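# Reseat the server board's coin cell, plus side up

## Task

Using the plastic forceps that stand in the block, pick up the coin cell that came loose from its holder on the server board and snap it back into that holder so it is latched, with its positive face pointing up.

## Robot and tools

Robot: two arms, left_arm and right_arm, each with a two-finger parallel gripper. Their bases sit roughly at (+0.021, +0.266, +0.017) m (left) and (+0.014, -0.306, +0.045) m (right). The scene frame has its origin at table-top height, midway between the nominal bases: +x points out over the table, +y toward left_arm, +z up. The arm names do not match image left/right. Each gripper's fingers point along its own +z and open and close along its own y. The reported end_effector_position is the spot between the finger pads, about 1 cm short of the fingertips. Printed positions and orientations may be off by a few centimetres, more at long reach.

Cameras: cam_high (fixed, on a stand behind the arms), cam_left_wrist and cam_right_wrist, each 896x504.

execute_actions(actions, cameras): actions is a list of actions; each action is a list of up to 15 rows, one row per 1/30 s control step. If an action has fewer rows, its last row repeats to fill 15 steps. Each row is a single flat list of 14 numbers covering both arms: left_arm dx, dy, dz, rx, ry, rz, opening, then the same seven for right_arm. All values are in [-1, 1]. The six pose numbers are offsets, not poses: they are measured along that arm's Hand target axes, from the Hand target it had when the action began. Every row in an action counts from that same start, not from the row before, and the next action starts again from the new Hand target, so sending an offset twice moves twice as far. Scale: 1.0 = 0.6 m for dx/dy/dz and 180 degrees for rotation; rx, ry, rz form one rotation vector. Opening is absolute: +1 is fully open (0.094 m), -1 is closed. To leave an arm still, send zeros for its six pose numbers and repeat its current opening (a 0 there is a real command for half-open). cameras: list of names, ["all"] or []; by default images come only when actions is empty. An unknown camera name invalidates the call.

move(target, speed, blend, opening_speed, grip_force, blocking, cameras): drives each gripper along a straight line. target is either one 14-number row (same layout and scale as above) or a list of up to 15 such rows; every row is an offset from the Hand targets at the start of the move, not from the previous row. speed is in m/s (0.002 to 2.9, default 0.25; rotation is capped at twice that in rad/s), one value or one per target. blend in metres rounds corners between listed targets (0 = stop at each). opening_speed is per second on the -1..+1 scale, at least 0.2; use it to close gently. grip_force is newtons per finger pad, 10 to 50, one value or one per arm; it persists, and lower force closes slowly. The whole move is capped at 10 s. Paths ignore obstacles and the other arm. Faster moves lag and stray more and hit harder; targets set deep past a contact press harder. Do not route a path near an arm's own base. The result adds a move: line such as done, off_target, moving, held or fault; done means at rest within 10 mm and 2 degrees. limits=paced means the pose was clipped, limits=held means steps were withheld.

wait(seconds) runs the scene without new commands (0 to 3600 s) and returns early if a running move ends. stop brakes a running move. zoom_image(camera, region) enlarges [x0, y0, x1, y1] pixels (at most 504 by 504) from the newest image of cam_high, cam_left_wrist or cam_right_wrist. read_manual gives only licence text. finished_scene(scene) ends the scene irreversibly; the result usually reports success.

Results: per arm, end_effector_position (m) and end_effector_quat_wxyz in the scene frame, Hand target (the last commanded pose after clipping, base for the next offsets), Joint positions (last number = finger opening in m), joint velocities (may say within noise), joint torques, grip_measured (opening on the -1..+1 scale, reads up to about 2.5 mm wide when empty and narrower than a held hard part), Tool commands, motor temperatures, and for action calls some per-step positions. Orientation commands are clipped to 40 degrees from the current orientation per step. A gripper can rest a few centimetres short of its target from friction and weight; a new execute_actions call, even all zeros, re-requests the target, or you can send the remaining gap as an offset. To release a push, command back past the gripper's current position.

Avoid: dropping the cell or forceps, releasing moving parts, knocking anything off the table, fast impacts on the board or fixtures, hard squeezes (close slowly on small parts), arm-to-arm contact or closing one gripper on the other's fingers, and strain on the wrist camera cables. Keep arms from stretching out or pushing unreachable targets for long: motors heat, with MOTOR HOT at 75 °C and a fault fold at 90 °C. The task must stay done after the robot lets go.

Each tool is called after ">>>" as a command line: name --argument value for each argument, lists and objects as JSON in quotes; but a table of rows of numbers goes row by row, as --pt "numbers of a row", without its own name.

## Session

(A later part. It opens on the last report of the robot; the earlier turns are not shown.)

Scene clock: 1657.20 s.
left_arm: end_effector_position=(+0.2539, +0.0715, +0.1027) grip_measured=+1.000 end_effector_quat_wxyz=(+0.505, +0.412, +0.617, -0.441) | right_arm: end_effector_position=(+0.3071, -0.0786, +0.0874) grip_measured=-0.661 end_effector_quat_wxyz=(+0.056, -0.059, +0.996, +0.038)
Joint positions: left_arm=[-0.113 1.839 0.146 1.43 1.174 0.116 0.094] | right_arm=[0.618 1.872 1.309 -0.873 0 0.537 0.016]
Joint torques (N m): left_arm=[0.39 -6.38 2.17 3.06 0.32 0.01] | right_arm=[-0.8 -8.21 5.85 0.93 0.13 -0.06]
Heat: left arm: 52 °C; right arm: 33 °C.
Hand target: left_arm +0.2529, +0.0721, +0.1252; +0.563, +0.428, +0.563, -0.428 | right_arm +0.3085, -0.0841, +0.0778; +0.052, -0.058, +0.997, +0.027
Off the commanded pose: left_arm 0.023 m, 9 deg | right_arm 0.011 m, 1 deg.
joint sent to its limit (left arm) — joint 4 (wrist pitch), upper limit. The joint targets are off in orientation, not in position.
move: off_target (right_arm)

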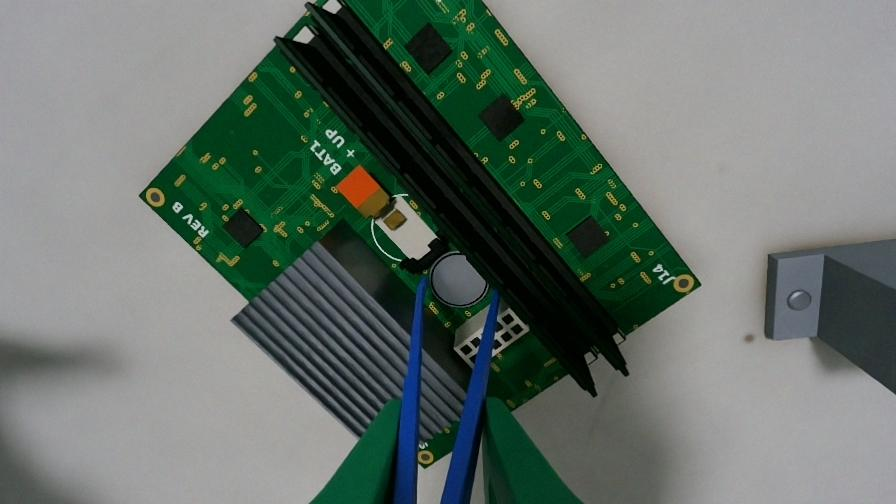

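>>> move --pt "0 0 0 0 0 0 1 0.0008 -0.0004 0.0075 0 0 0 -0.659" --pt "0 0 0 0 0 0 1 0.0008 -0.0004 0.0075 0 0 0 -0.69" --speed 0.04 --opening_speed 0.2 --cameras '["cam_right_wrist"]'

>>> zoom_image --camera "cam_right_wrist" --region '[380, 190, 540, 350]'

Scene clock: 1672.20 s.
left_arm: end_effector_position=(+0.2539, +0.0715, +0.1027) grip_measured=+1.000 end_effector_quat_wxyz=(+0.505, +0.412, +0.617, -0.441) | right_arm: end_effector_position=(+0.3073, -0.0784, +0.0833) grip_measured=-0.688 end_effector_quat_wxyz=(+0.056, -0.060, +0.996, +0.038)
Joint positions: left_arm=[-0.113 1.839 0.146 1.43 1.174 0.116 0.094] | right_arm=[0.618 1.877 1.298 -0.855 0 0.536 0.015]
Joint torques (N m): left_arm=[0.42 -6.35 2.17 3.05 0.32 0.01] | right_arm=[-0.75 -8.12 5.79 0.93 0.13 -0.03]
Heat: left arm: 52 °C; right arm: 32 °C.
Hand target: left_arm +0.2529, +0.0721, +0.1252; +0.563, +0.428, +0.563, -0.428 | right_arm +0.3084, -0.0842, +0.0732; +0.052, -0.059, +0.997, +0.027
Off the commanded pose: left_arm 0.023 m, 9 deg | right_arm 0.012 m, 1 deg.
joint sent to its limit (left arm) — joint 4 (wrist pitch), upper limit. The joint targets are off in orientation, not in position.
move: off_target (right_arm); target 2's new opening was sent with right_arm's hand 0.012 m and 1 deg from that target

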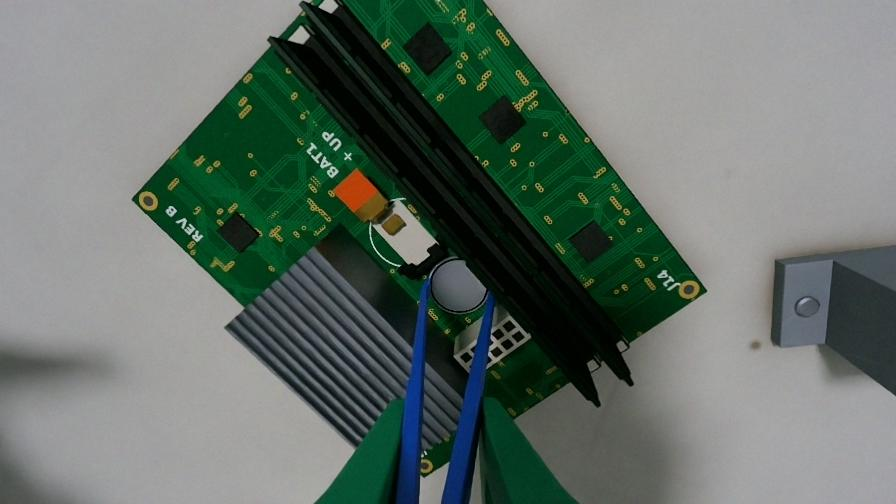

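Scaled by 3.150 from the camera's image (finer frame: 1280x720).

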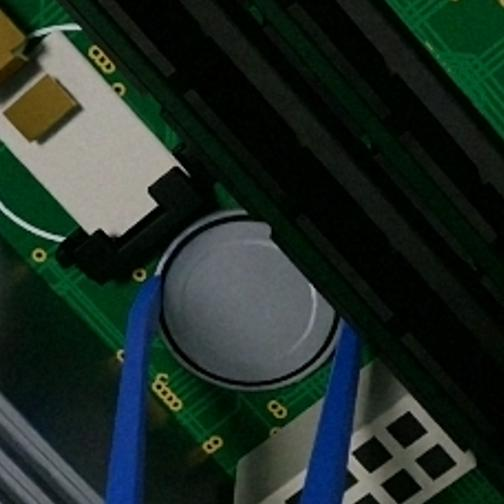

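>>> move --pt "0 0 0 0 0 0 1 0 0 0 0 0 0 -0.7" --pt "0 0 0 0 0 0 1 -0.0061 0.0033 -0.016 0 0 0 -0.7" --pt "0 0 0 0 0 0 1 -0.0138 0.0076 -0.0486 0 0 0 -0.7" --speed 0.04 --blend '[0, 0.003, 0]' --opening_speed 0.2 --cameras '["cam_right_wrist"]'

>>> zoom_image --camera "cam_right_wrist" --region '[380, 190, 540, 350]'

Scene clock: 1693.77 s.
left_arm: end_effector_position=(+0.2539, +0.0715, +0.1027) grip_measured=+1.000 end_effector_quat_wxyz=(+0.505, +0.412, +0.617, -0.441) | right_arm: end_effector_position=(+0.3065, -0.0790, +0.0992) grip_measured=-0.698 end_effector_quat_wxyz=(+0.046, -0.060, +0.997, +0.031)
Joint positions: left_arm=[-0.113 1.839 0.146 1.43 1.174 0.116 0.094] | right_arm=[0.618 1.877 1.367 -0.949 0 0.536 0.014]
Joint torques (N m): left_arm=[0.39 -6.38 2.17 3.06 0.32 0.01] | right_arm=[-0.73 -9.25 9.52 0.66 0.13 -0.03]
Heat: left arm: 52 °C; right arm: 32 °C.
Hand target: left_arm +0.2529, +0.0721, +0.1252; +0.563, +0.428, +0.563, -0.428 | right_arm +0.3131, -0.0804, +0.1033; +0.052, -0.058, +0.997, +0.027
Off the commanded pose: left_arm 0.023 m, 9 deg | right_arm 0.008 m, 1 deg.
joint sent to its limit (left arm) — joint 4 (wrist pitch), upper limit. The joint targets are off in orientation, not in position.
move: done

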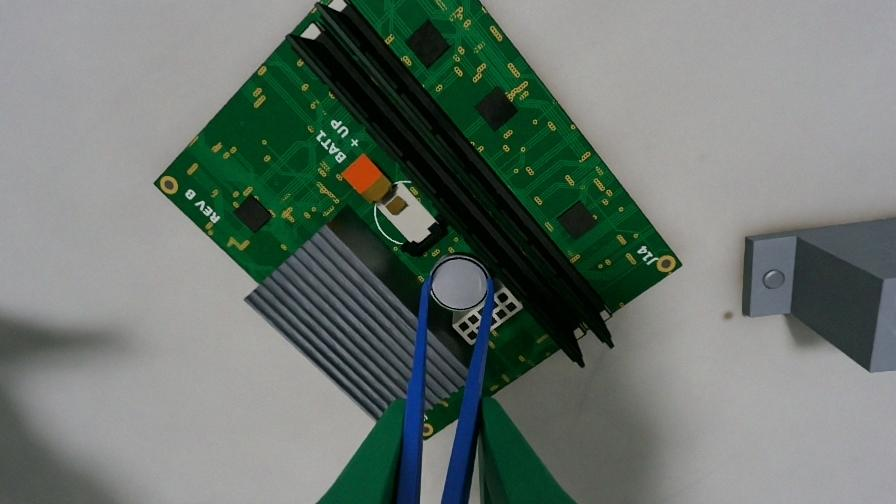

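Scaled by 3.150 from the camera's image (finer frame: 1280x720).

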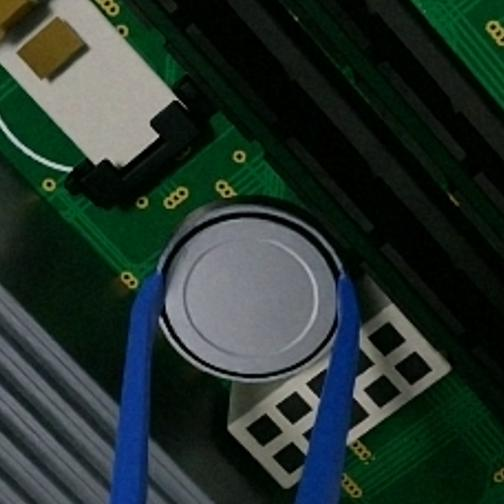

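>>> move --pt "0 0 0 0 0 0 -0.6 -0.0089 0.004 -0.0829 0 0 0 -0.7" --pt "0.017 0.037 0.0898 -0.1418 -0.1418 -0.4853 -0.6 -0.0576 0.1177 -0.1272 0.0288 -0.0129 0.2681 -0.7" --speed '[0.08, 0.15]' --blend '[0.01, 0]' --cameras '["all"]'

>>> zoom_image --camera "cam_right_wrist" --region '[360, 190, 560, 390]'

Scene clock: 1801.30 s.
left_arm: end_effector_position=(+0.2799, +0.0335, +0.0807) grip_measured=-0.598 end_effector_quat_wxyz=(+0.244, -0.321, +0.722, -0.561) | right_arm: end_effector_position=(+0.3301, -0.0112, +0.1898) grip_measured=-0.698 end_effector_quat_wxyz=(+0.053, +0.357, +0.932, +0.016)
Joint positions: left_arm=[-0.72 1.776 0.092 1.431 0.015 -1.575 0.019] | right_arm=[0.743 2.166 2.153 -1.484 0.083 1.51 0.014]
Joint torques (N m): left_arm=[-0.57 -3.88 4.79 3.48 -0.16 0.05] | right_arm=[0.72 -10.43 9.32 0.51 0.29 0.12]
Heat: left arm: 53 °C; right arm: 33 °C.
Hand target: left_arm +0.2887, +0.0261, +0.1150; +0.288, -0.288, +0.646, -0.646 | right_arm +0.3310, -0.0111, +0.1861; +0.059, +0.357, +0.932, +0.003
Off the commanded pose: left_arm 0.036 m, 15 deg | right_arm 0.004 m, 2 deg.
joint sent to its limit (left arm) — joint 4 (wrist pitch), upper limit. The joint targets are off in orientation, not in position.
move: off_target (left_arm); blend cut to 0 m at target 1

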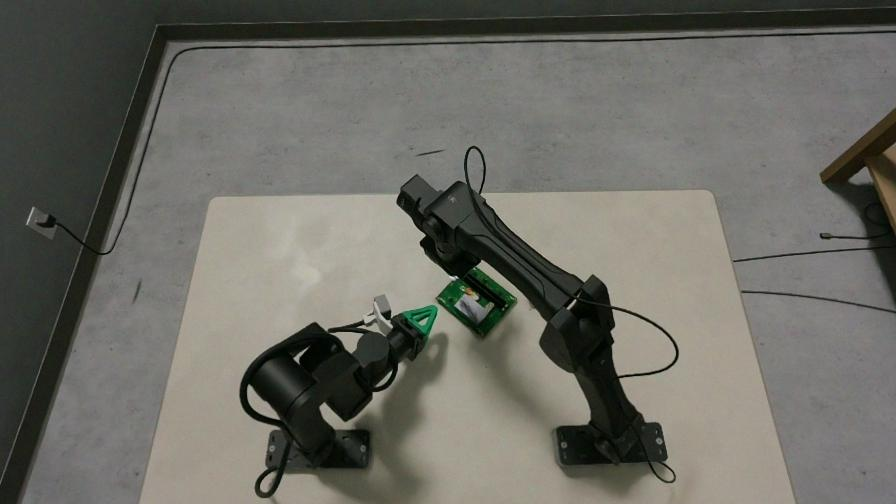

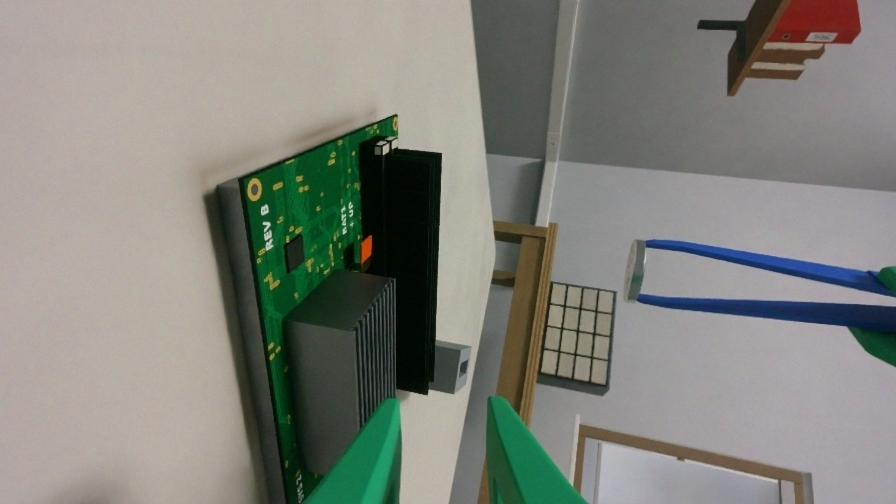

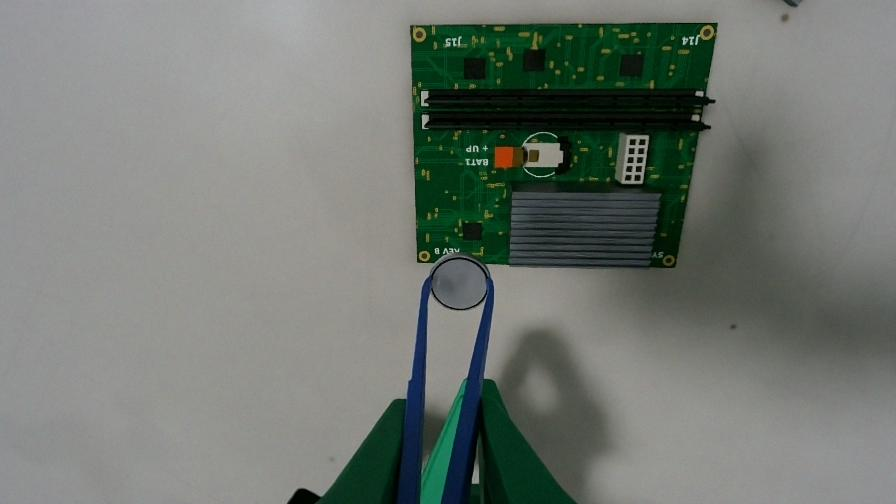

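Scaled by 2.520 from the camera's image (finer frame: 1280x720).

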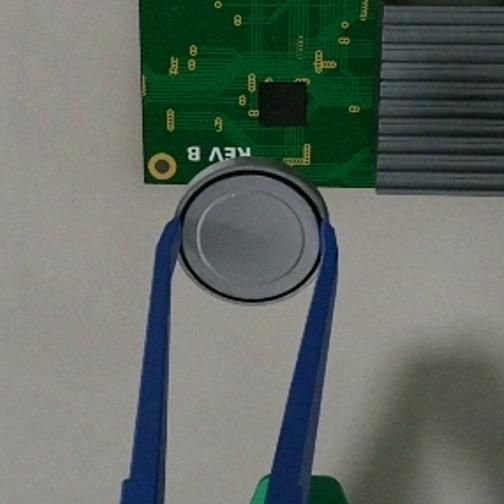

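>>> move --target '[-0.002, -0.03, 0.0311, -0.0556, 0, 0, -0.6, -0.0213, 0, 0.0032, 0, 0.0556, 0, -0.7]' --speed 0.1 --cameras '["all"]'

>>> zoom_image --camera "cam_left_wrist" --region '[400, 160, 700, 504]'

>>> zoom_image --camera "cam_right_wrist" --region '[360, 190, 560, 504]'

Scene clock: 1886.50 s.
left_arm: end_effector_position=(+0.2981, +0.0176, +0.1196) grip_measured=-0.598 end_effector_quat_wxyz=(+0.251, -0.316, +0.710, -0.577) | right_arm: end_effector_position=(+0.3392, -0.0188, +0.1899) grip_measured=-0.698 end_effector_quat_wxyz=(-0.015, +0.354, +0.934, +0.041)
Joint positions: left_arm=[-0.72 1.564 0.2 1.154 0.014 -1.576 0.019] | right_arm=[0.654 2.199 2.209 -1.523 -0.067 1.419 0.014]
Joint torques (N m): left_arm=[-0.23 -6.02 7.16 1.89 -0.15 0.07] | right_arm=[-0.66 -10.55 9.24 0.48 -0.17 -0.04]
Motor temperatures (°C): left_arm=[21 28 27 56 22 22 23] | right_arm=[24 32 27 22 23 22 23]
Heat: left arm: 56 °C; right arm: 32 °C.
Hand target: left_arm +0.3034, +0.0146, +0.1330; +0.262, -0.312, +0.700, -0.587 | right_arm +0.3408, -0.0197, +0.1857; -0.023, +0.355, +0.934, +0.034
Off the commanded pose: left_arm 0.015 m, 2 deg | right_arm 0.005 m, 1 deg.
move: off_target (left_arm)

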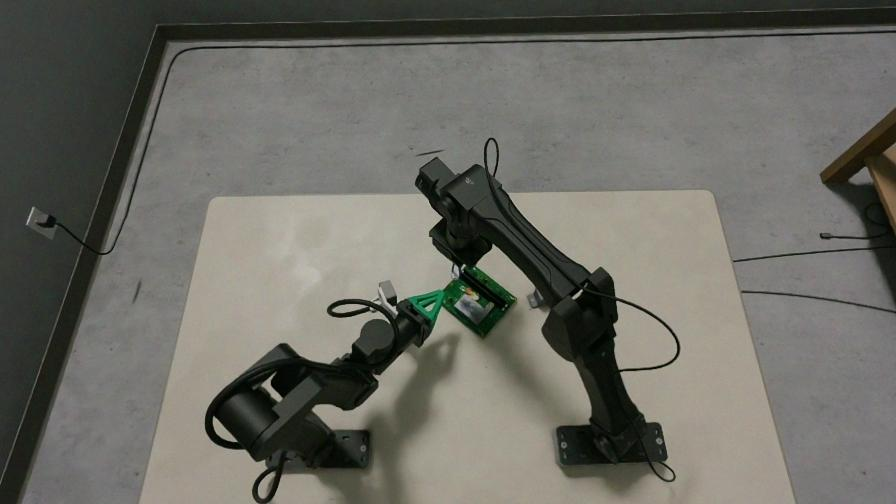

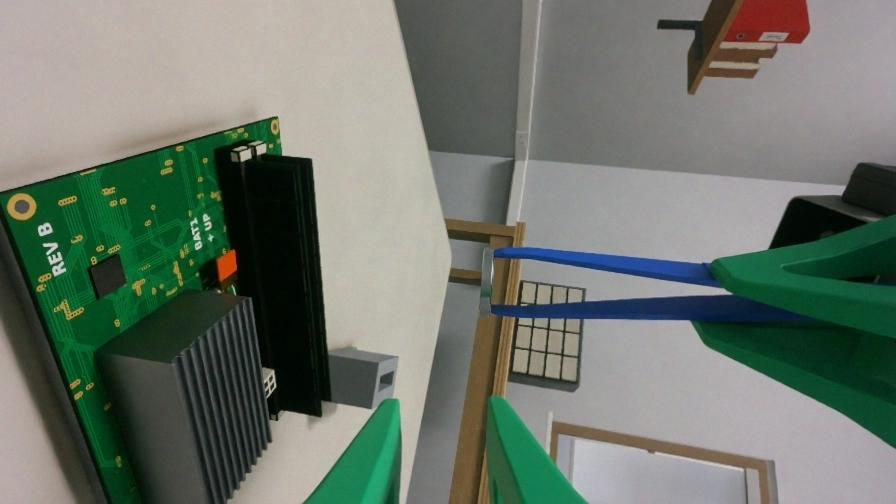

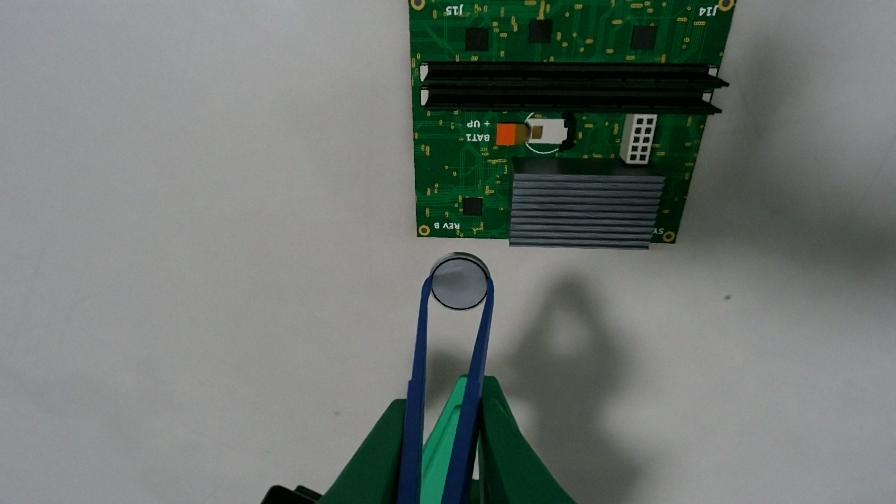

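Scaled by 1.465 from the camera's image (finer frame: 1280x720).

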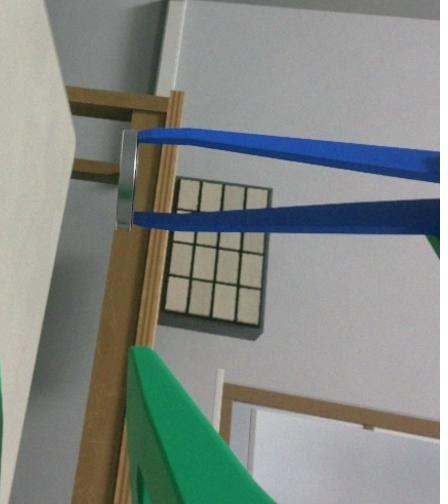

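Scaled by 1.605 from the camera's image (finer frame: 1280x720).

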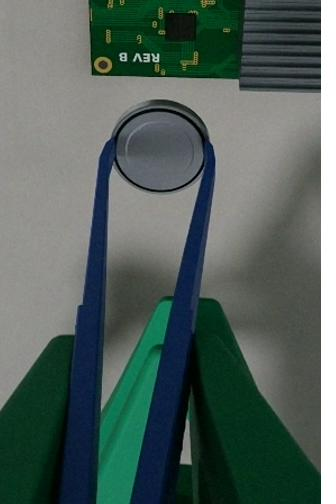

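>>> move --target '[-0.0225, -0.0175, 0.0257, 0, 0, 0, -0.6, 0, 0, 0, 0, 0, 0, -0.7]' --speed 0.08 --cameras '["cam_left_wrist"]'

>>> zoom_image --camera "cam_left_wrist" --region '[360, 220, 560, 460]'

Scene clock: 1907.67 s.
left_arm: end_effector_position=(+0.3193, +0.0150, +0.1334) grip_measured=-0.598 end_effector_quat_wxyz=(+0.253, -0.318, +0.702, -0.585) | right_arm: end_effector_position=(+0.3391, -0.0189, +0.1899) grip_measured=-0.698 end_effector_quat_wxyz=(-0.015, +0.354, +0.934, +0.041)
Joint positions: left_arm=[-0.665 1.564 0.276 1.098 0.065 -1.576 0.019] | right_arm=[0.654 2.199 2.209 -1.524 -0.067 1.419 0.014]
Joint torques (N m): left_arm=[0.43 -4.83 7.68 1.82 -0.05 0.18] | right_arm=[-0.66 -10.62 9.25 0.48 -0.15 -0.02]
Heat: left arm: 52 °C; right arm: 32 °C.
Hand target: left_arm +0.3251, +0.0132, +0.1407; +0.262, -0.312, +0.700, -0.587 | right_arm +0.3408, -0.0197, +0.1857; -0.023, +0.355, +0.934, +0.034
Off the commanded pose: left_arm 0.009 m, 1 deg | right_arm 0.005 m, 1 deg.
move: done

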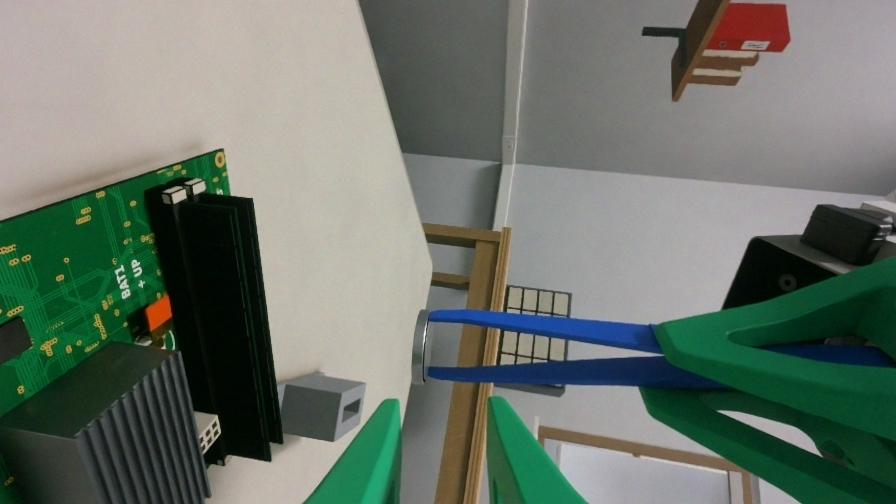

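Scaled by 2.100 from the camera's image (finer frame: 1280x720).

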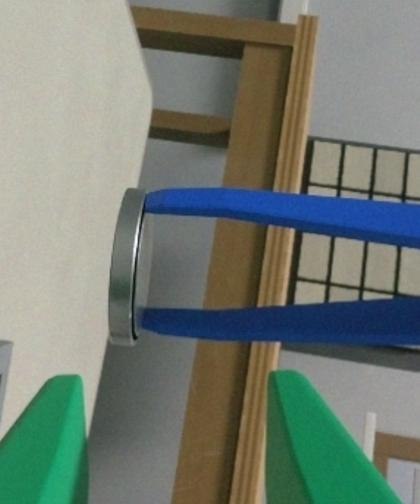

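>>> wait --seconds 0.1 --cameras '["cam_right_wrist"]'

>>> zoom_image --camera "cam_right_wrist" --region '[360, 240, 560, 440]'

Scene clock: 1955.83 s.
left_arm: end_effector_position=(+0.3193, +0.0150, +0.1333) grip_measured=-0.598 end_effector_quat_wxyz=(+0.253, -0.318, +0.702, -0.585) | right_arm: end_effector_position=(+0.3391, -0.0189, +0.1899) grip_measured=-0.698 end_effector_quat_wxyz=(-0.015, +0.354, +0.934, +0.041)
Joint positions: left_arm=[-0.665 1.564 0.276 1.097 0.065 -1.575 0.019] | right_arm=[0.654 2.199 2.209 -1.524 -0.067 1.419 0.014]
Joint torques (N m): left_arm=[0.4 -4.85 7.64 1.84 -0.04 0.19] | right_arm=[-0.68 -10.61 9.25 0.49 -0.15 -0.03]
Motor temperatures (°C): left_arm=[21 29 30 47 22 22 23] | right_arm=[24 32 27 22 23 22 23]
Heat: left arm: 47 °C; right arm: 32 °C.
Hand target: left_arm +0.3251, +0.0132, +0.1407; +0.262, -0.312, +0.700, -0.587 | right_arm +0.3408, -0.0197, +0.1857; -0.023, +0.355, +0.934, +0.034
Tool commands: left_gripper/opening=-0.6 right_gripper/opening=-0.7
Off the commanded pose: left_arm 0.010 m, 1 deg | right_arm 0.005 m, 1 deg.
wait: 0.10 s; at rest from the start

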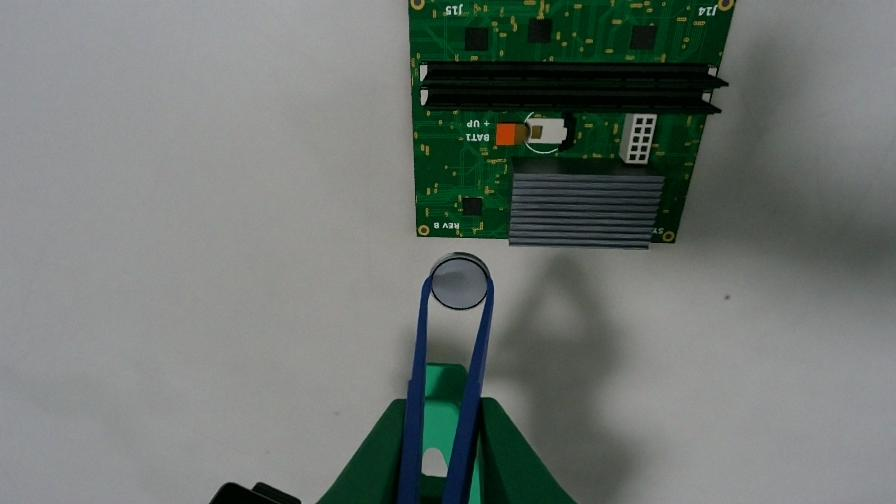

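Scaled by 2.520 from the camera's image (finer frame: 1280x720).

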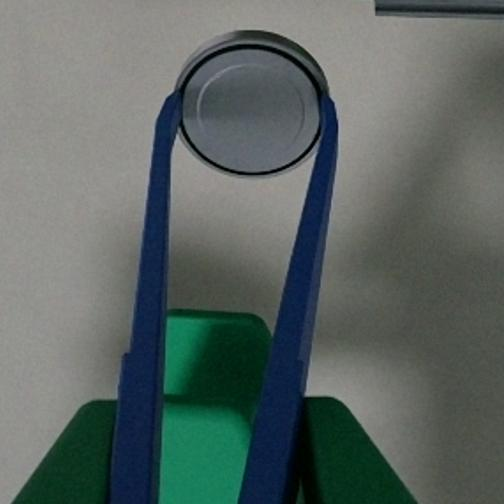

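>>> move --target '[0.019, 0.0183, 0.02, 0, 0, 0, -0.6, 0, 0, 0, 0, 0, 0, -0.7]' --speed 0.08 --cameras '["cam_left_wrist", "cam_right_wrist"]'

>>> zoom_image --camera "cam_left_wrist" --region '[360, 220, 560, 460]'

>>> zoom_image --camera "cam_right_wrist" --region '[360, 240, 560, 440]'

Scene clock: 1999.13 s.
left_arm: end_effector_position=(+0.3185, +0.0031, +0.1178) grip_measured=-0.598 end_effector_quat_wxyz=(+0.250, -0.318, +0.712, -0.574) | right_arm: end_effector_position=(+0.3391, -0.0189, +0.1899) grip_measured=-0.698 end_effector_quat_wxyz=(-0.015, +0.354, +0.934, +0.041)
Joint positions: left_arm=[-0.708 1.651 0.298 1.135 0.026 -1.575 0.019] | right_arm=[0.654 2.199 2.209 -1.524 -0.067 1.419 0.014]
Joint torques (N m): left_arm=[-0.53 -3.3 7.17 2.43 -0.18 0.08] | right_arm=[-0.68 -10.62 9.25 0.49 -0.15 -0.03]
Heat: left arm: 44 °C; right arm: 33 °C.
Hand target: left_arm +0.3249, -0.0018, +0.1277; +0.262, -0.312, +0.700, -0.587 | right_arm +0.3408, -0.0197, +0.1857; -0.023, +0.355, +0.934, +0.034
Off the commanded pose: left_arm 0.013 m, 3 deg | right_arm 0.005 m, 1 deg.
move: off_target (left_arm)

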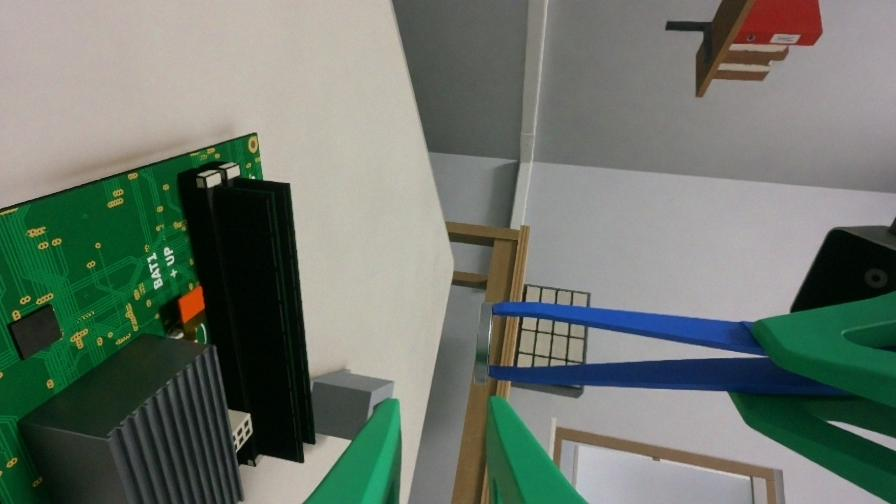

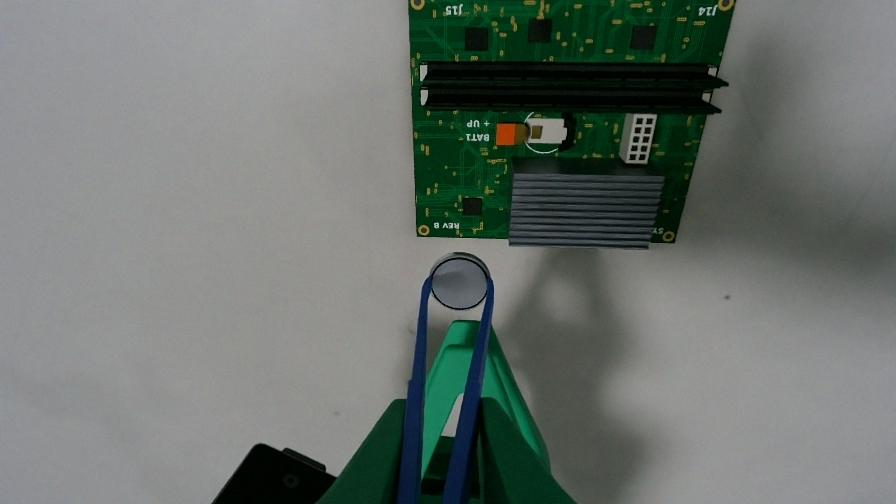

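Scaled by 2.100 from the camera's image (finer frame: 1280x720).

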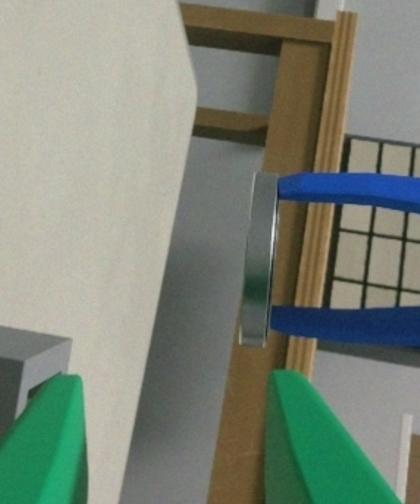

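Scaled by 2.520 from the camera's image (finer frame: 1280x720).

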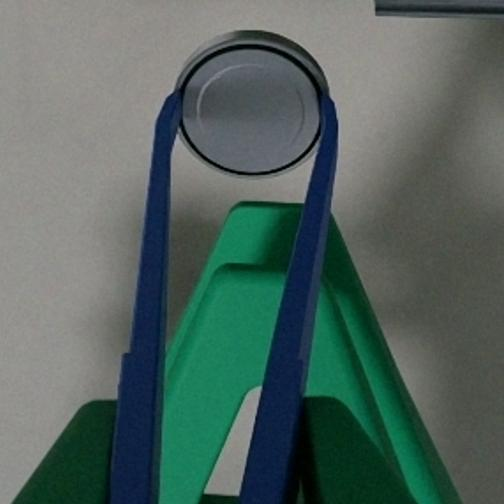

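>>> move --target '[-0.0033, -0.0167, 0, 0, 0, 0, -0.6, 0, 0, 0, 0, 0, 0, -0.70]' --speed 0.05 --cameras '["cam_left_wrist", "cam_right_wrist"]'

>>> zoom_image --camera "cam_left_wrist" --region '[360, 220, 560, 460]'

>>> zoom_image --camera "cam_right_wrist" --region '[360, 240, 560, 440]'

Scene clock: 2040.03 s.
left_arm: end_effector_position=(+0.3218, +0.0003, +0.1239) grip_measured=-0.598 end_effector_quat_wxyz=(+0.251, -0.316, +0.709, -0.578) | right_arm: end_effector_position=(+0.3391, -0.0189, +0.1899) grip_measured=-0.698 end_effector_quat_wxyz=(-0.015, +0.354, +0.934, +0.041)
Joint positions: left_arm=[-0.708 1.642 0.316 1.12 0.026 -1.575 0.019] | right_arm=[0.654 2.199 2.209 -1.524 -0.067 1.419 0.014]
Joint torques (N m): left_arm=[0.24 -7.19 7.32 1.83 -0.09 0.1] | right_arm=[-0.65 -10.61 9.25 0.49 -0.16 -0.02]
Heat: left arm: 44 °C; right arm: 33 °C.
Hand target: left_arm +0.3275, -0.0015, +0.1376; +0.262, -0.312, +0.700, -0.587 | right_arm +0.3408, -0.0197, +0.1857; -0.023, +0.355, +0.934, +0.034
Off the commanded pose: left_arm 0.015 m, 2 deg | right_arm 0.005 m, 1 deg.
move: off_target (left_arm)

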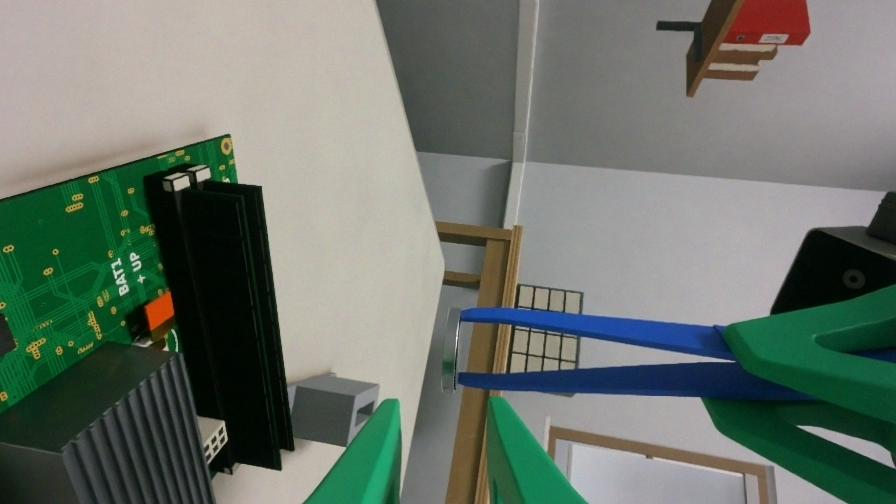

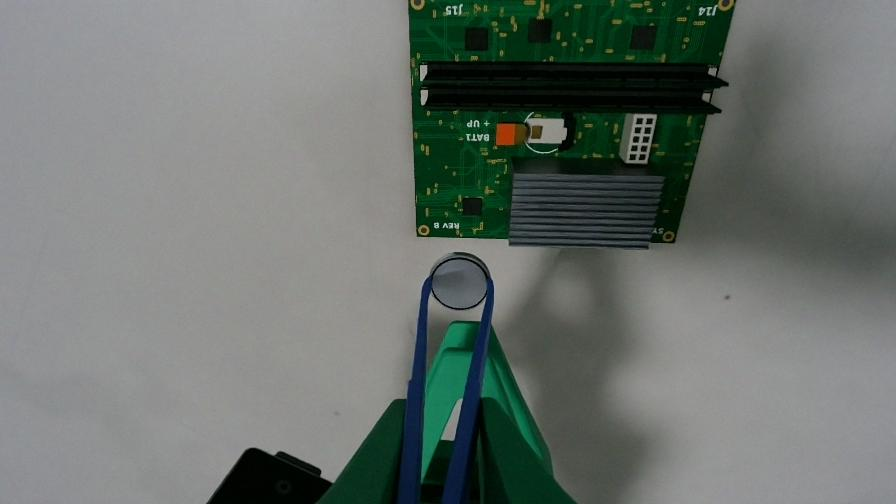

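Scaled by 2.100 from the camera's image (finer frame: 1280x720).

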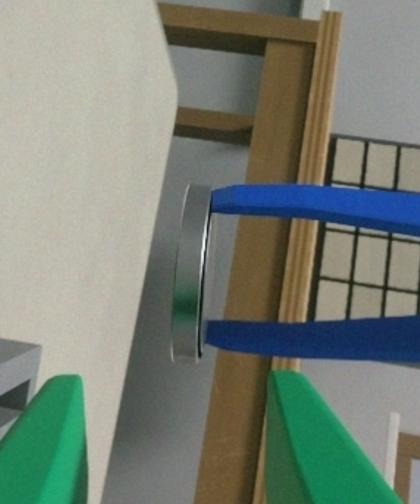

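Scaled by 2.520 from the camera's image (finer frame: 1280x720).

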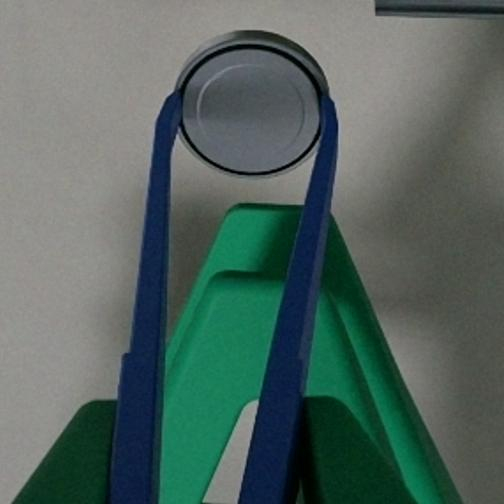

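>>> move --target '[-0.0067, 0, 0.0150, 0, 0, 0, -0.6, 0, 0, 0, 0, 0, 0, -0.70]' --speed 0.05 --cameras '["cam_left_wrist", "cam_right_wrist"]'

>>> zoom_image --camera "cam_left_wrist" --region '[360, 260, 560, 500]'

>>> zoom_image --camera "cam_right_wrist" --region '[360, 240, 560, 440]'

Scene clock: 2083.90 s.
left_arm: end_effector_position=(+0.3311, -0.0022, +0.1354) grip_measured=-0.598 end_effector_quat_wxyz=(+0.257, -0.314, +0.699, -0.589) | right_arm: end_effector_position=(+0.3391, -0.0189, +0.1899) grip_measured=-0.698 end_effector_quat_wxyz=(-0.015, +0.354, +0.934, +0.041)
Joint positions: left_arm=[-0.693 1.642 0.349 1.118 0.037 -1.575 0.019] | right_arm=[0.654 2.199 2.209 -1.524 -0.067 1.419 0.014]
Joint torques (N m): left_arm=[0.34 -3.78 7.57 1.91 -0.06 0.13] | right_arm=[-0.66 -10.61 9.24 0.49 -0.15 -0.02]
Motor temperatures (°C): left_arm=[21 29 30 41 22 22 23] | right_arm=[24 33 27 22 23 22 23]
Heat: left arm: 41 °C; right arm: 33 °C.
Hand target: left_arm +0.3368, -0.0045, +0.1361; +0.262, -0.312, +0.700, -0.587 | right_arm +0.3408, -0.0197, +0.1857; -0.023, +0.355, +0.934, +0.034
Off the commanded pose: left_arm 0.006 m, 1 deg | right_arm 0.005 m, 1 deg.
move: done

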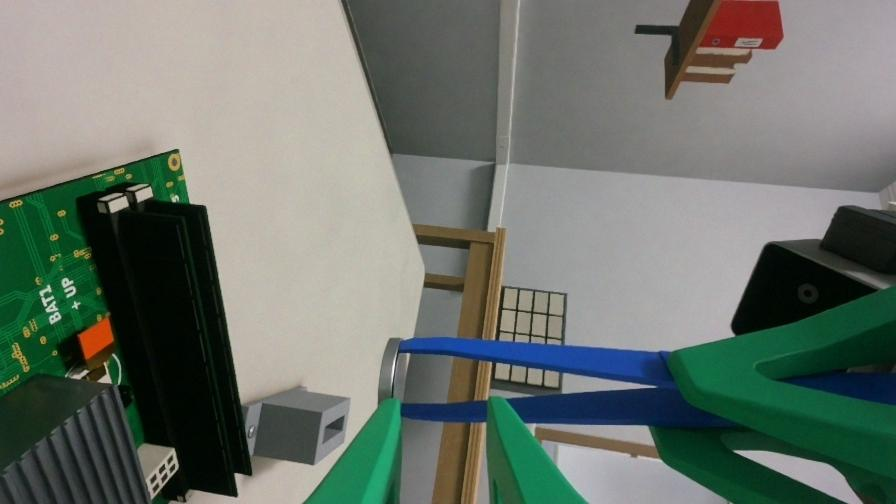

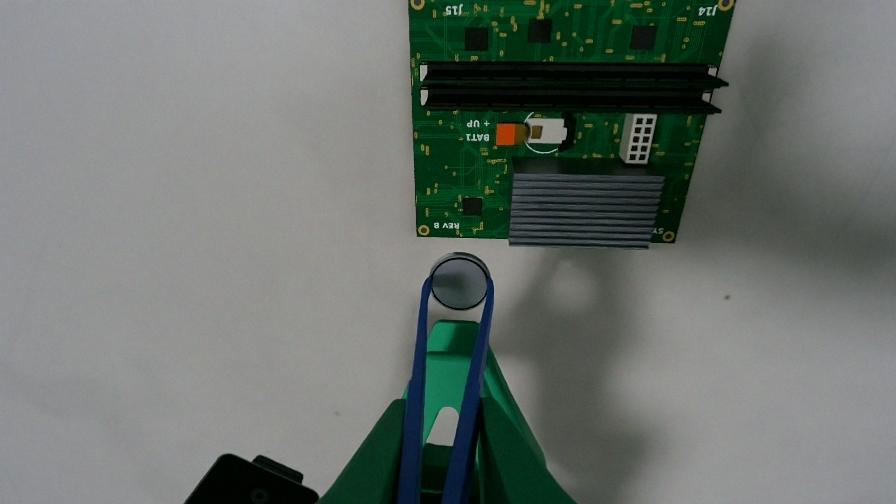

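Scaled by 2.100 from the camera's image (finer frame: 1280x720).

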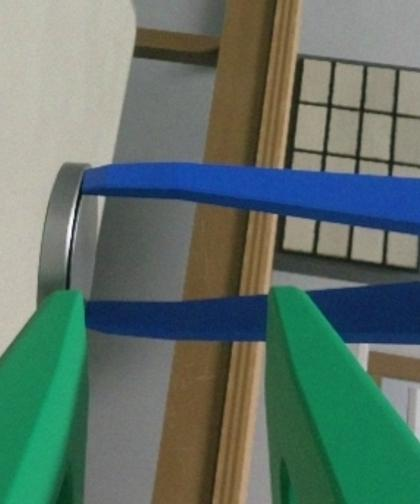

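Scaled by 2.520 from the camera's image (finer frame: 1280x720).

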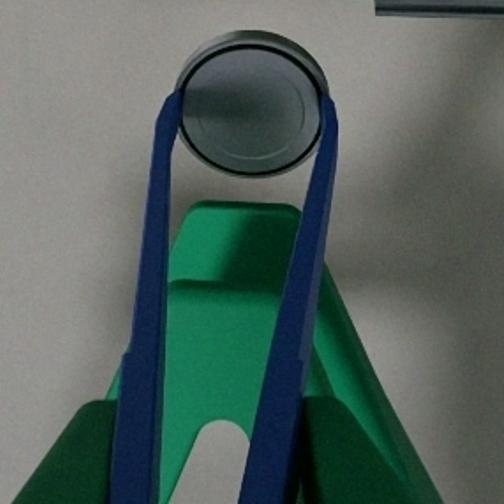

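>>> move --target '[0, 0.0133, 0, 0, 0, 0, -0.6, 0, 0, 0, 0, 0, 0, -0.70]' --speed 0.05 --cameras '["cam_left_wrist", "cam_right_wrist"]'

>>> zoom_image --camera "cam_left_wrist" --region '[360, 260, 560, 500]'

>>> zoom_image --camera "cam_right_wrist" --region '[360, 240, 560, 440]'

Scene clock: 2119.33 s.
left_arm: end_effector_position=(+0.3311, -0.0025, +0.1233) grip_measured=-0.598 end_effector_quat_wxyz=(+0.252, -0.318, +0.707, -0.579) | right_arm: end_effector_position=(+0.3391, -0.0189, +0.1899) grip_measured=-0.698 end_effector_quat_wxyz=(-0.015, +0.354, +0.934, +0.041)
Joint positions: left_arm=[-0.693 1.678 0.349 1.126 0.038 -1.575 0.019] | right_arm=[0.654 2.199 2.209 -1.524 -0.067 1.419 0.014]
Joint torques (N m): left_arm=[0.35 -3.58 6.19 2.42 -0.05 0.13] | right_arm=[-0.66 -10.62 9.26 0.49 -0.15 -0.02]
Heat: left arm: 39 °C; right arm: 33 °C.
Hand target: left_arm +0.3357, -0.0035, +0.1282; +0.262, -0.312, +0.700, -0.587 | right_arm +0.3408, -0.0197, +0.1857; -0.023, +0.355, +0.934, +0.034
Off the commanded pose: left_arm 0.007 m, 2 deg | right_arm 0.005 m, 1 deg.
move: done

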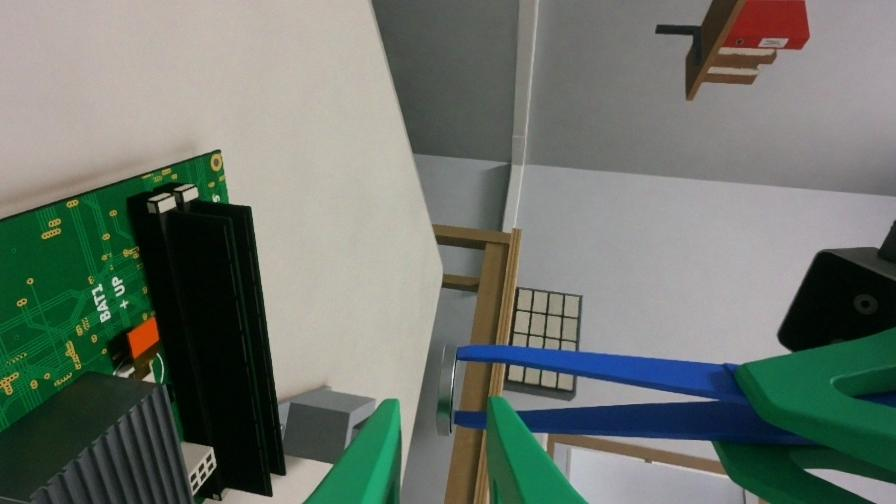

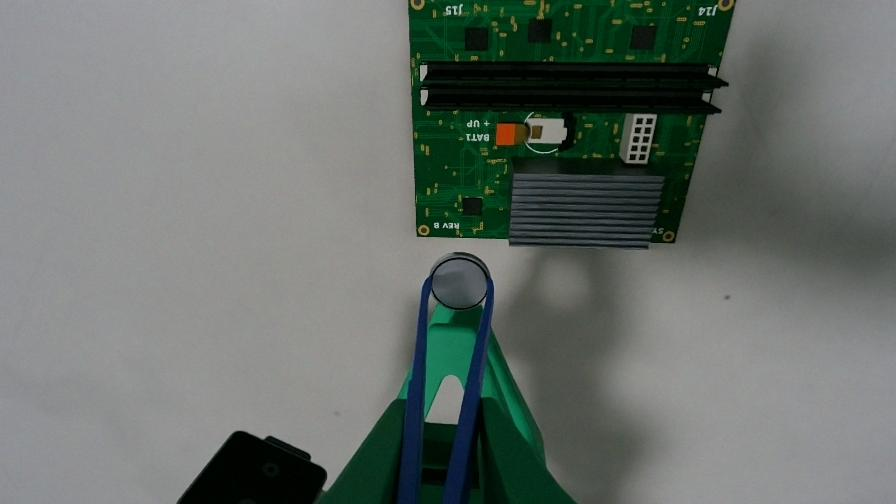

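Scaled by 2.100 from the camera's image (finer frame: 1280x720).

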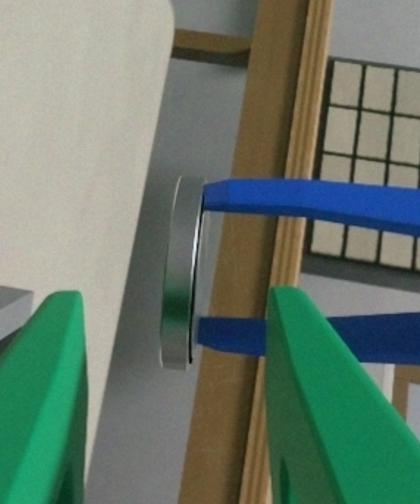

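Scaled by 2.520 from the camera's image (finer frame: 1280x720).

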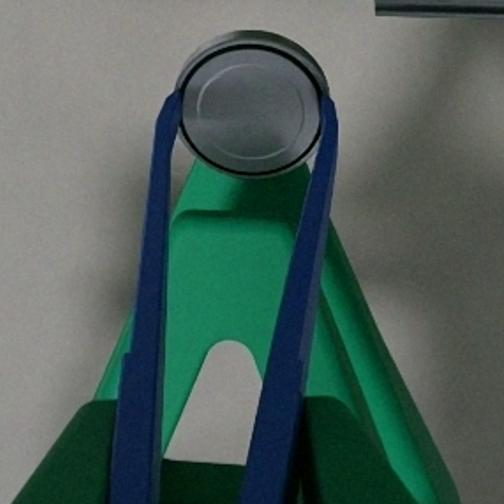

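>>> move --target '[0.0100, 0, 0.002, 0.0264, 0, 0.0169, -0.6, 0, 0, 0, 0, 0, 0, -0.70]' --speed 0.05 --cameras '["cam_left_wrist", "cam_right_wrist"]'

>>> zoom_image --camera "cam_left_wrist" --region '[360, 260, 560, 500]'

>>> zoom_image --camera "cam_right_wrist" --region '[360, 240, 560, 440]'

Scene clock: 2171.10 s.
left_arm: end_effector_position=(+0.3333, -0.0095, +0.1213) grip_measured=-0.598 end_effector_quat_wxyz=(+0.274, -0.293, +0.696, -0.595) | right_arm: end_effector_position=(+0.3391, -0.0189, +0.1899) grip_measured=-0.698 end_effector_quat_wxyz=(-0.015, +0.354, +0.934, +0.041)
Joint positions: left_arm=[-0.706 1.797 0.349 1.306 0.029 -1.534 0.019] | right_arm=[0.654 2.199 2.209 -1.524 -0.067 1.419 0.014]
Joint torques (N m): left_arm=[-0.57 -3.96 3.79 2.9 -0.16 0.19] | right_arm=[-0.68 -10.59 9.28 0.49 -0.15 -0.02]
Heat: left arm: 44 °C; right arm: 33 °C.
Hand target: left_arm +0.3325, -0.0089, +0.1281; +0.290, -0.282, +0.683, -0.608 | right_arm +0.3408, -0.0197, +0.1857; -0.023, +0.355, +0.934, +0.034
Off the commanded pose: left_arm 0.007 m, 3 deg | right_arm 0.005 m, 1 deg.
move: off_target (left_arm)

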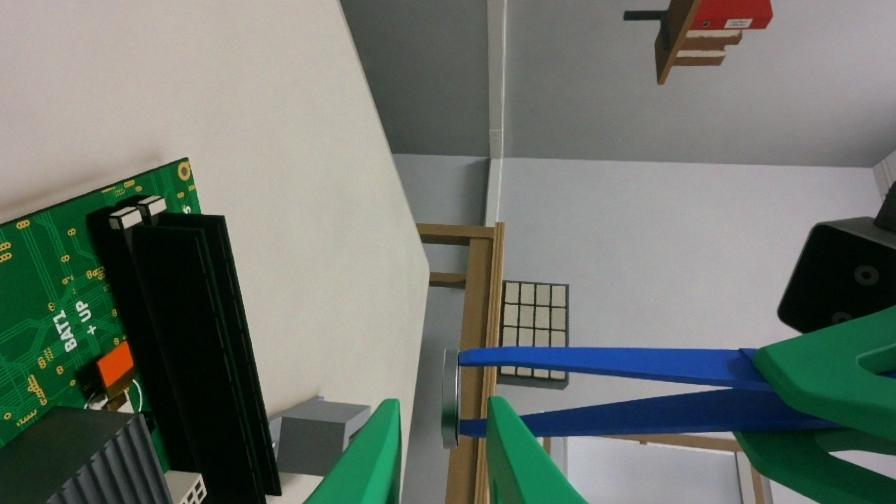

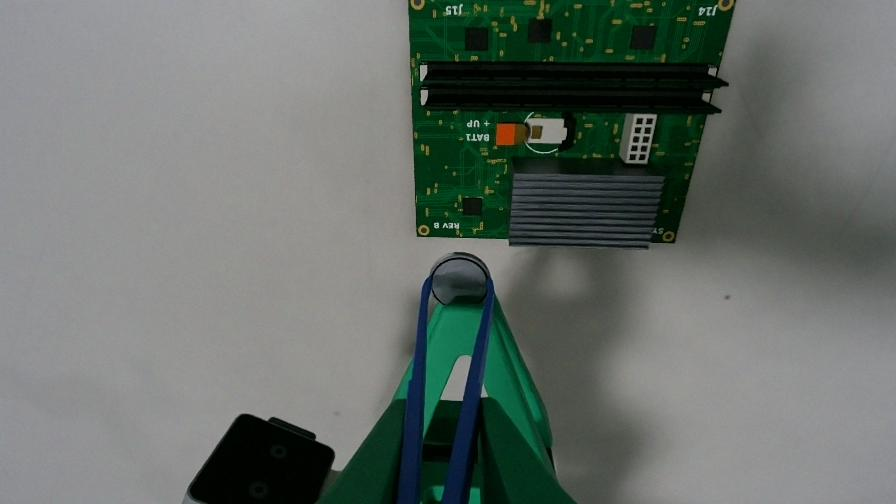

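Scaled by 2.100 from the camera's image (finer frame: 1280x720).

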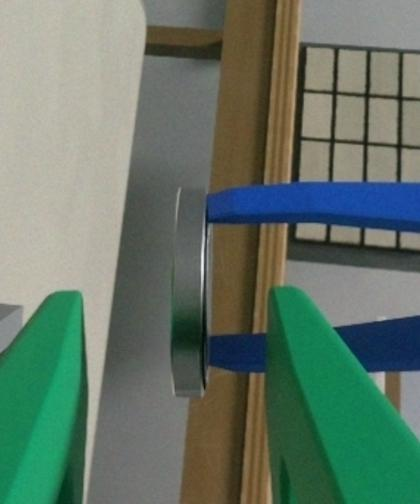

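Scaled by 2.520 from the camera's image (finer frame: 1280x720).

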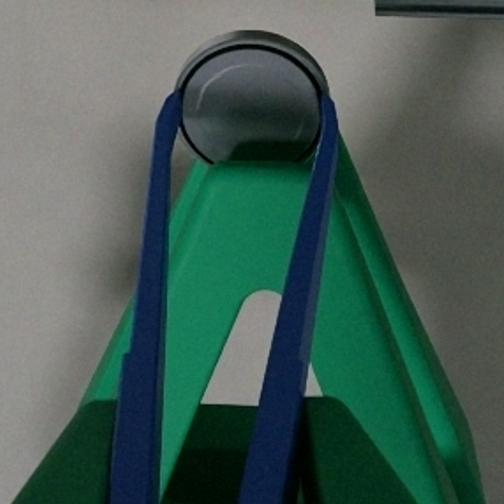

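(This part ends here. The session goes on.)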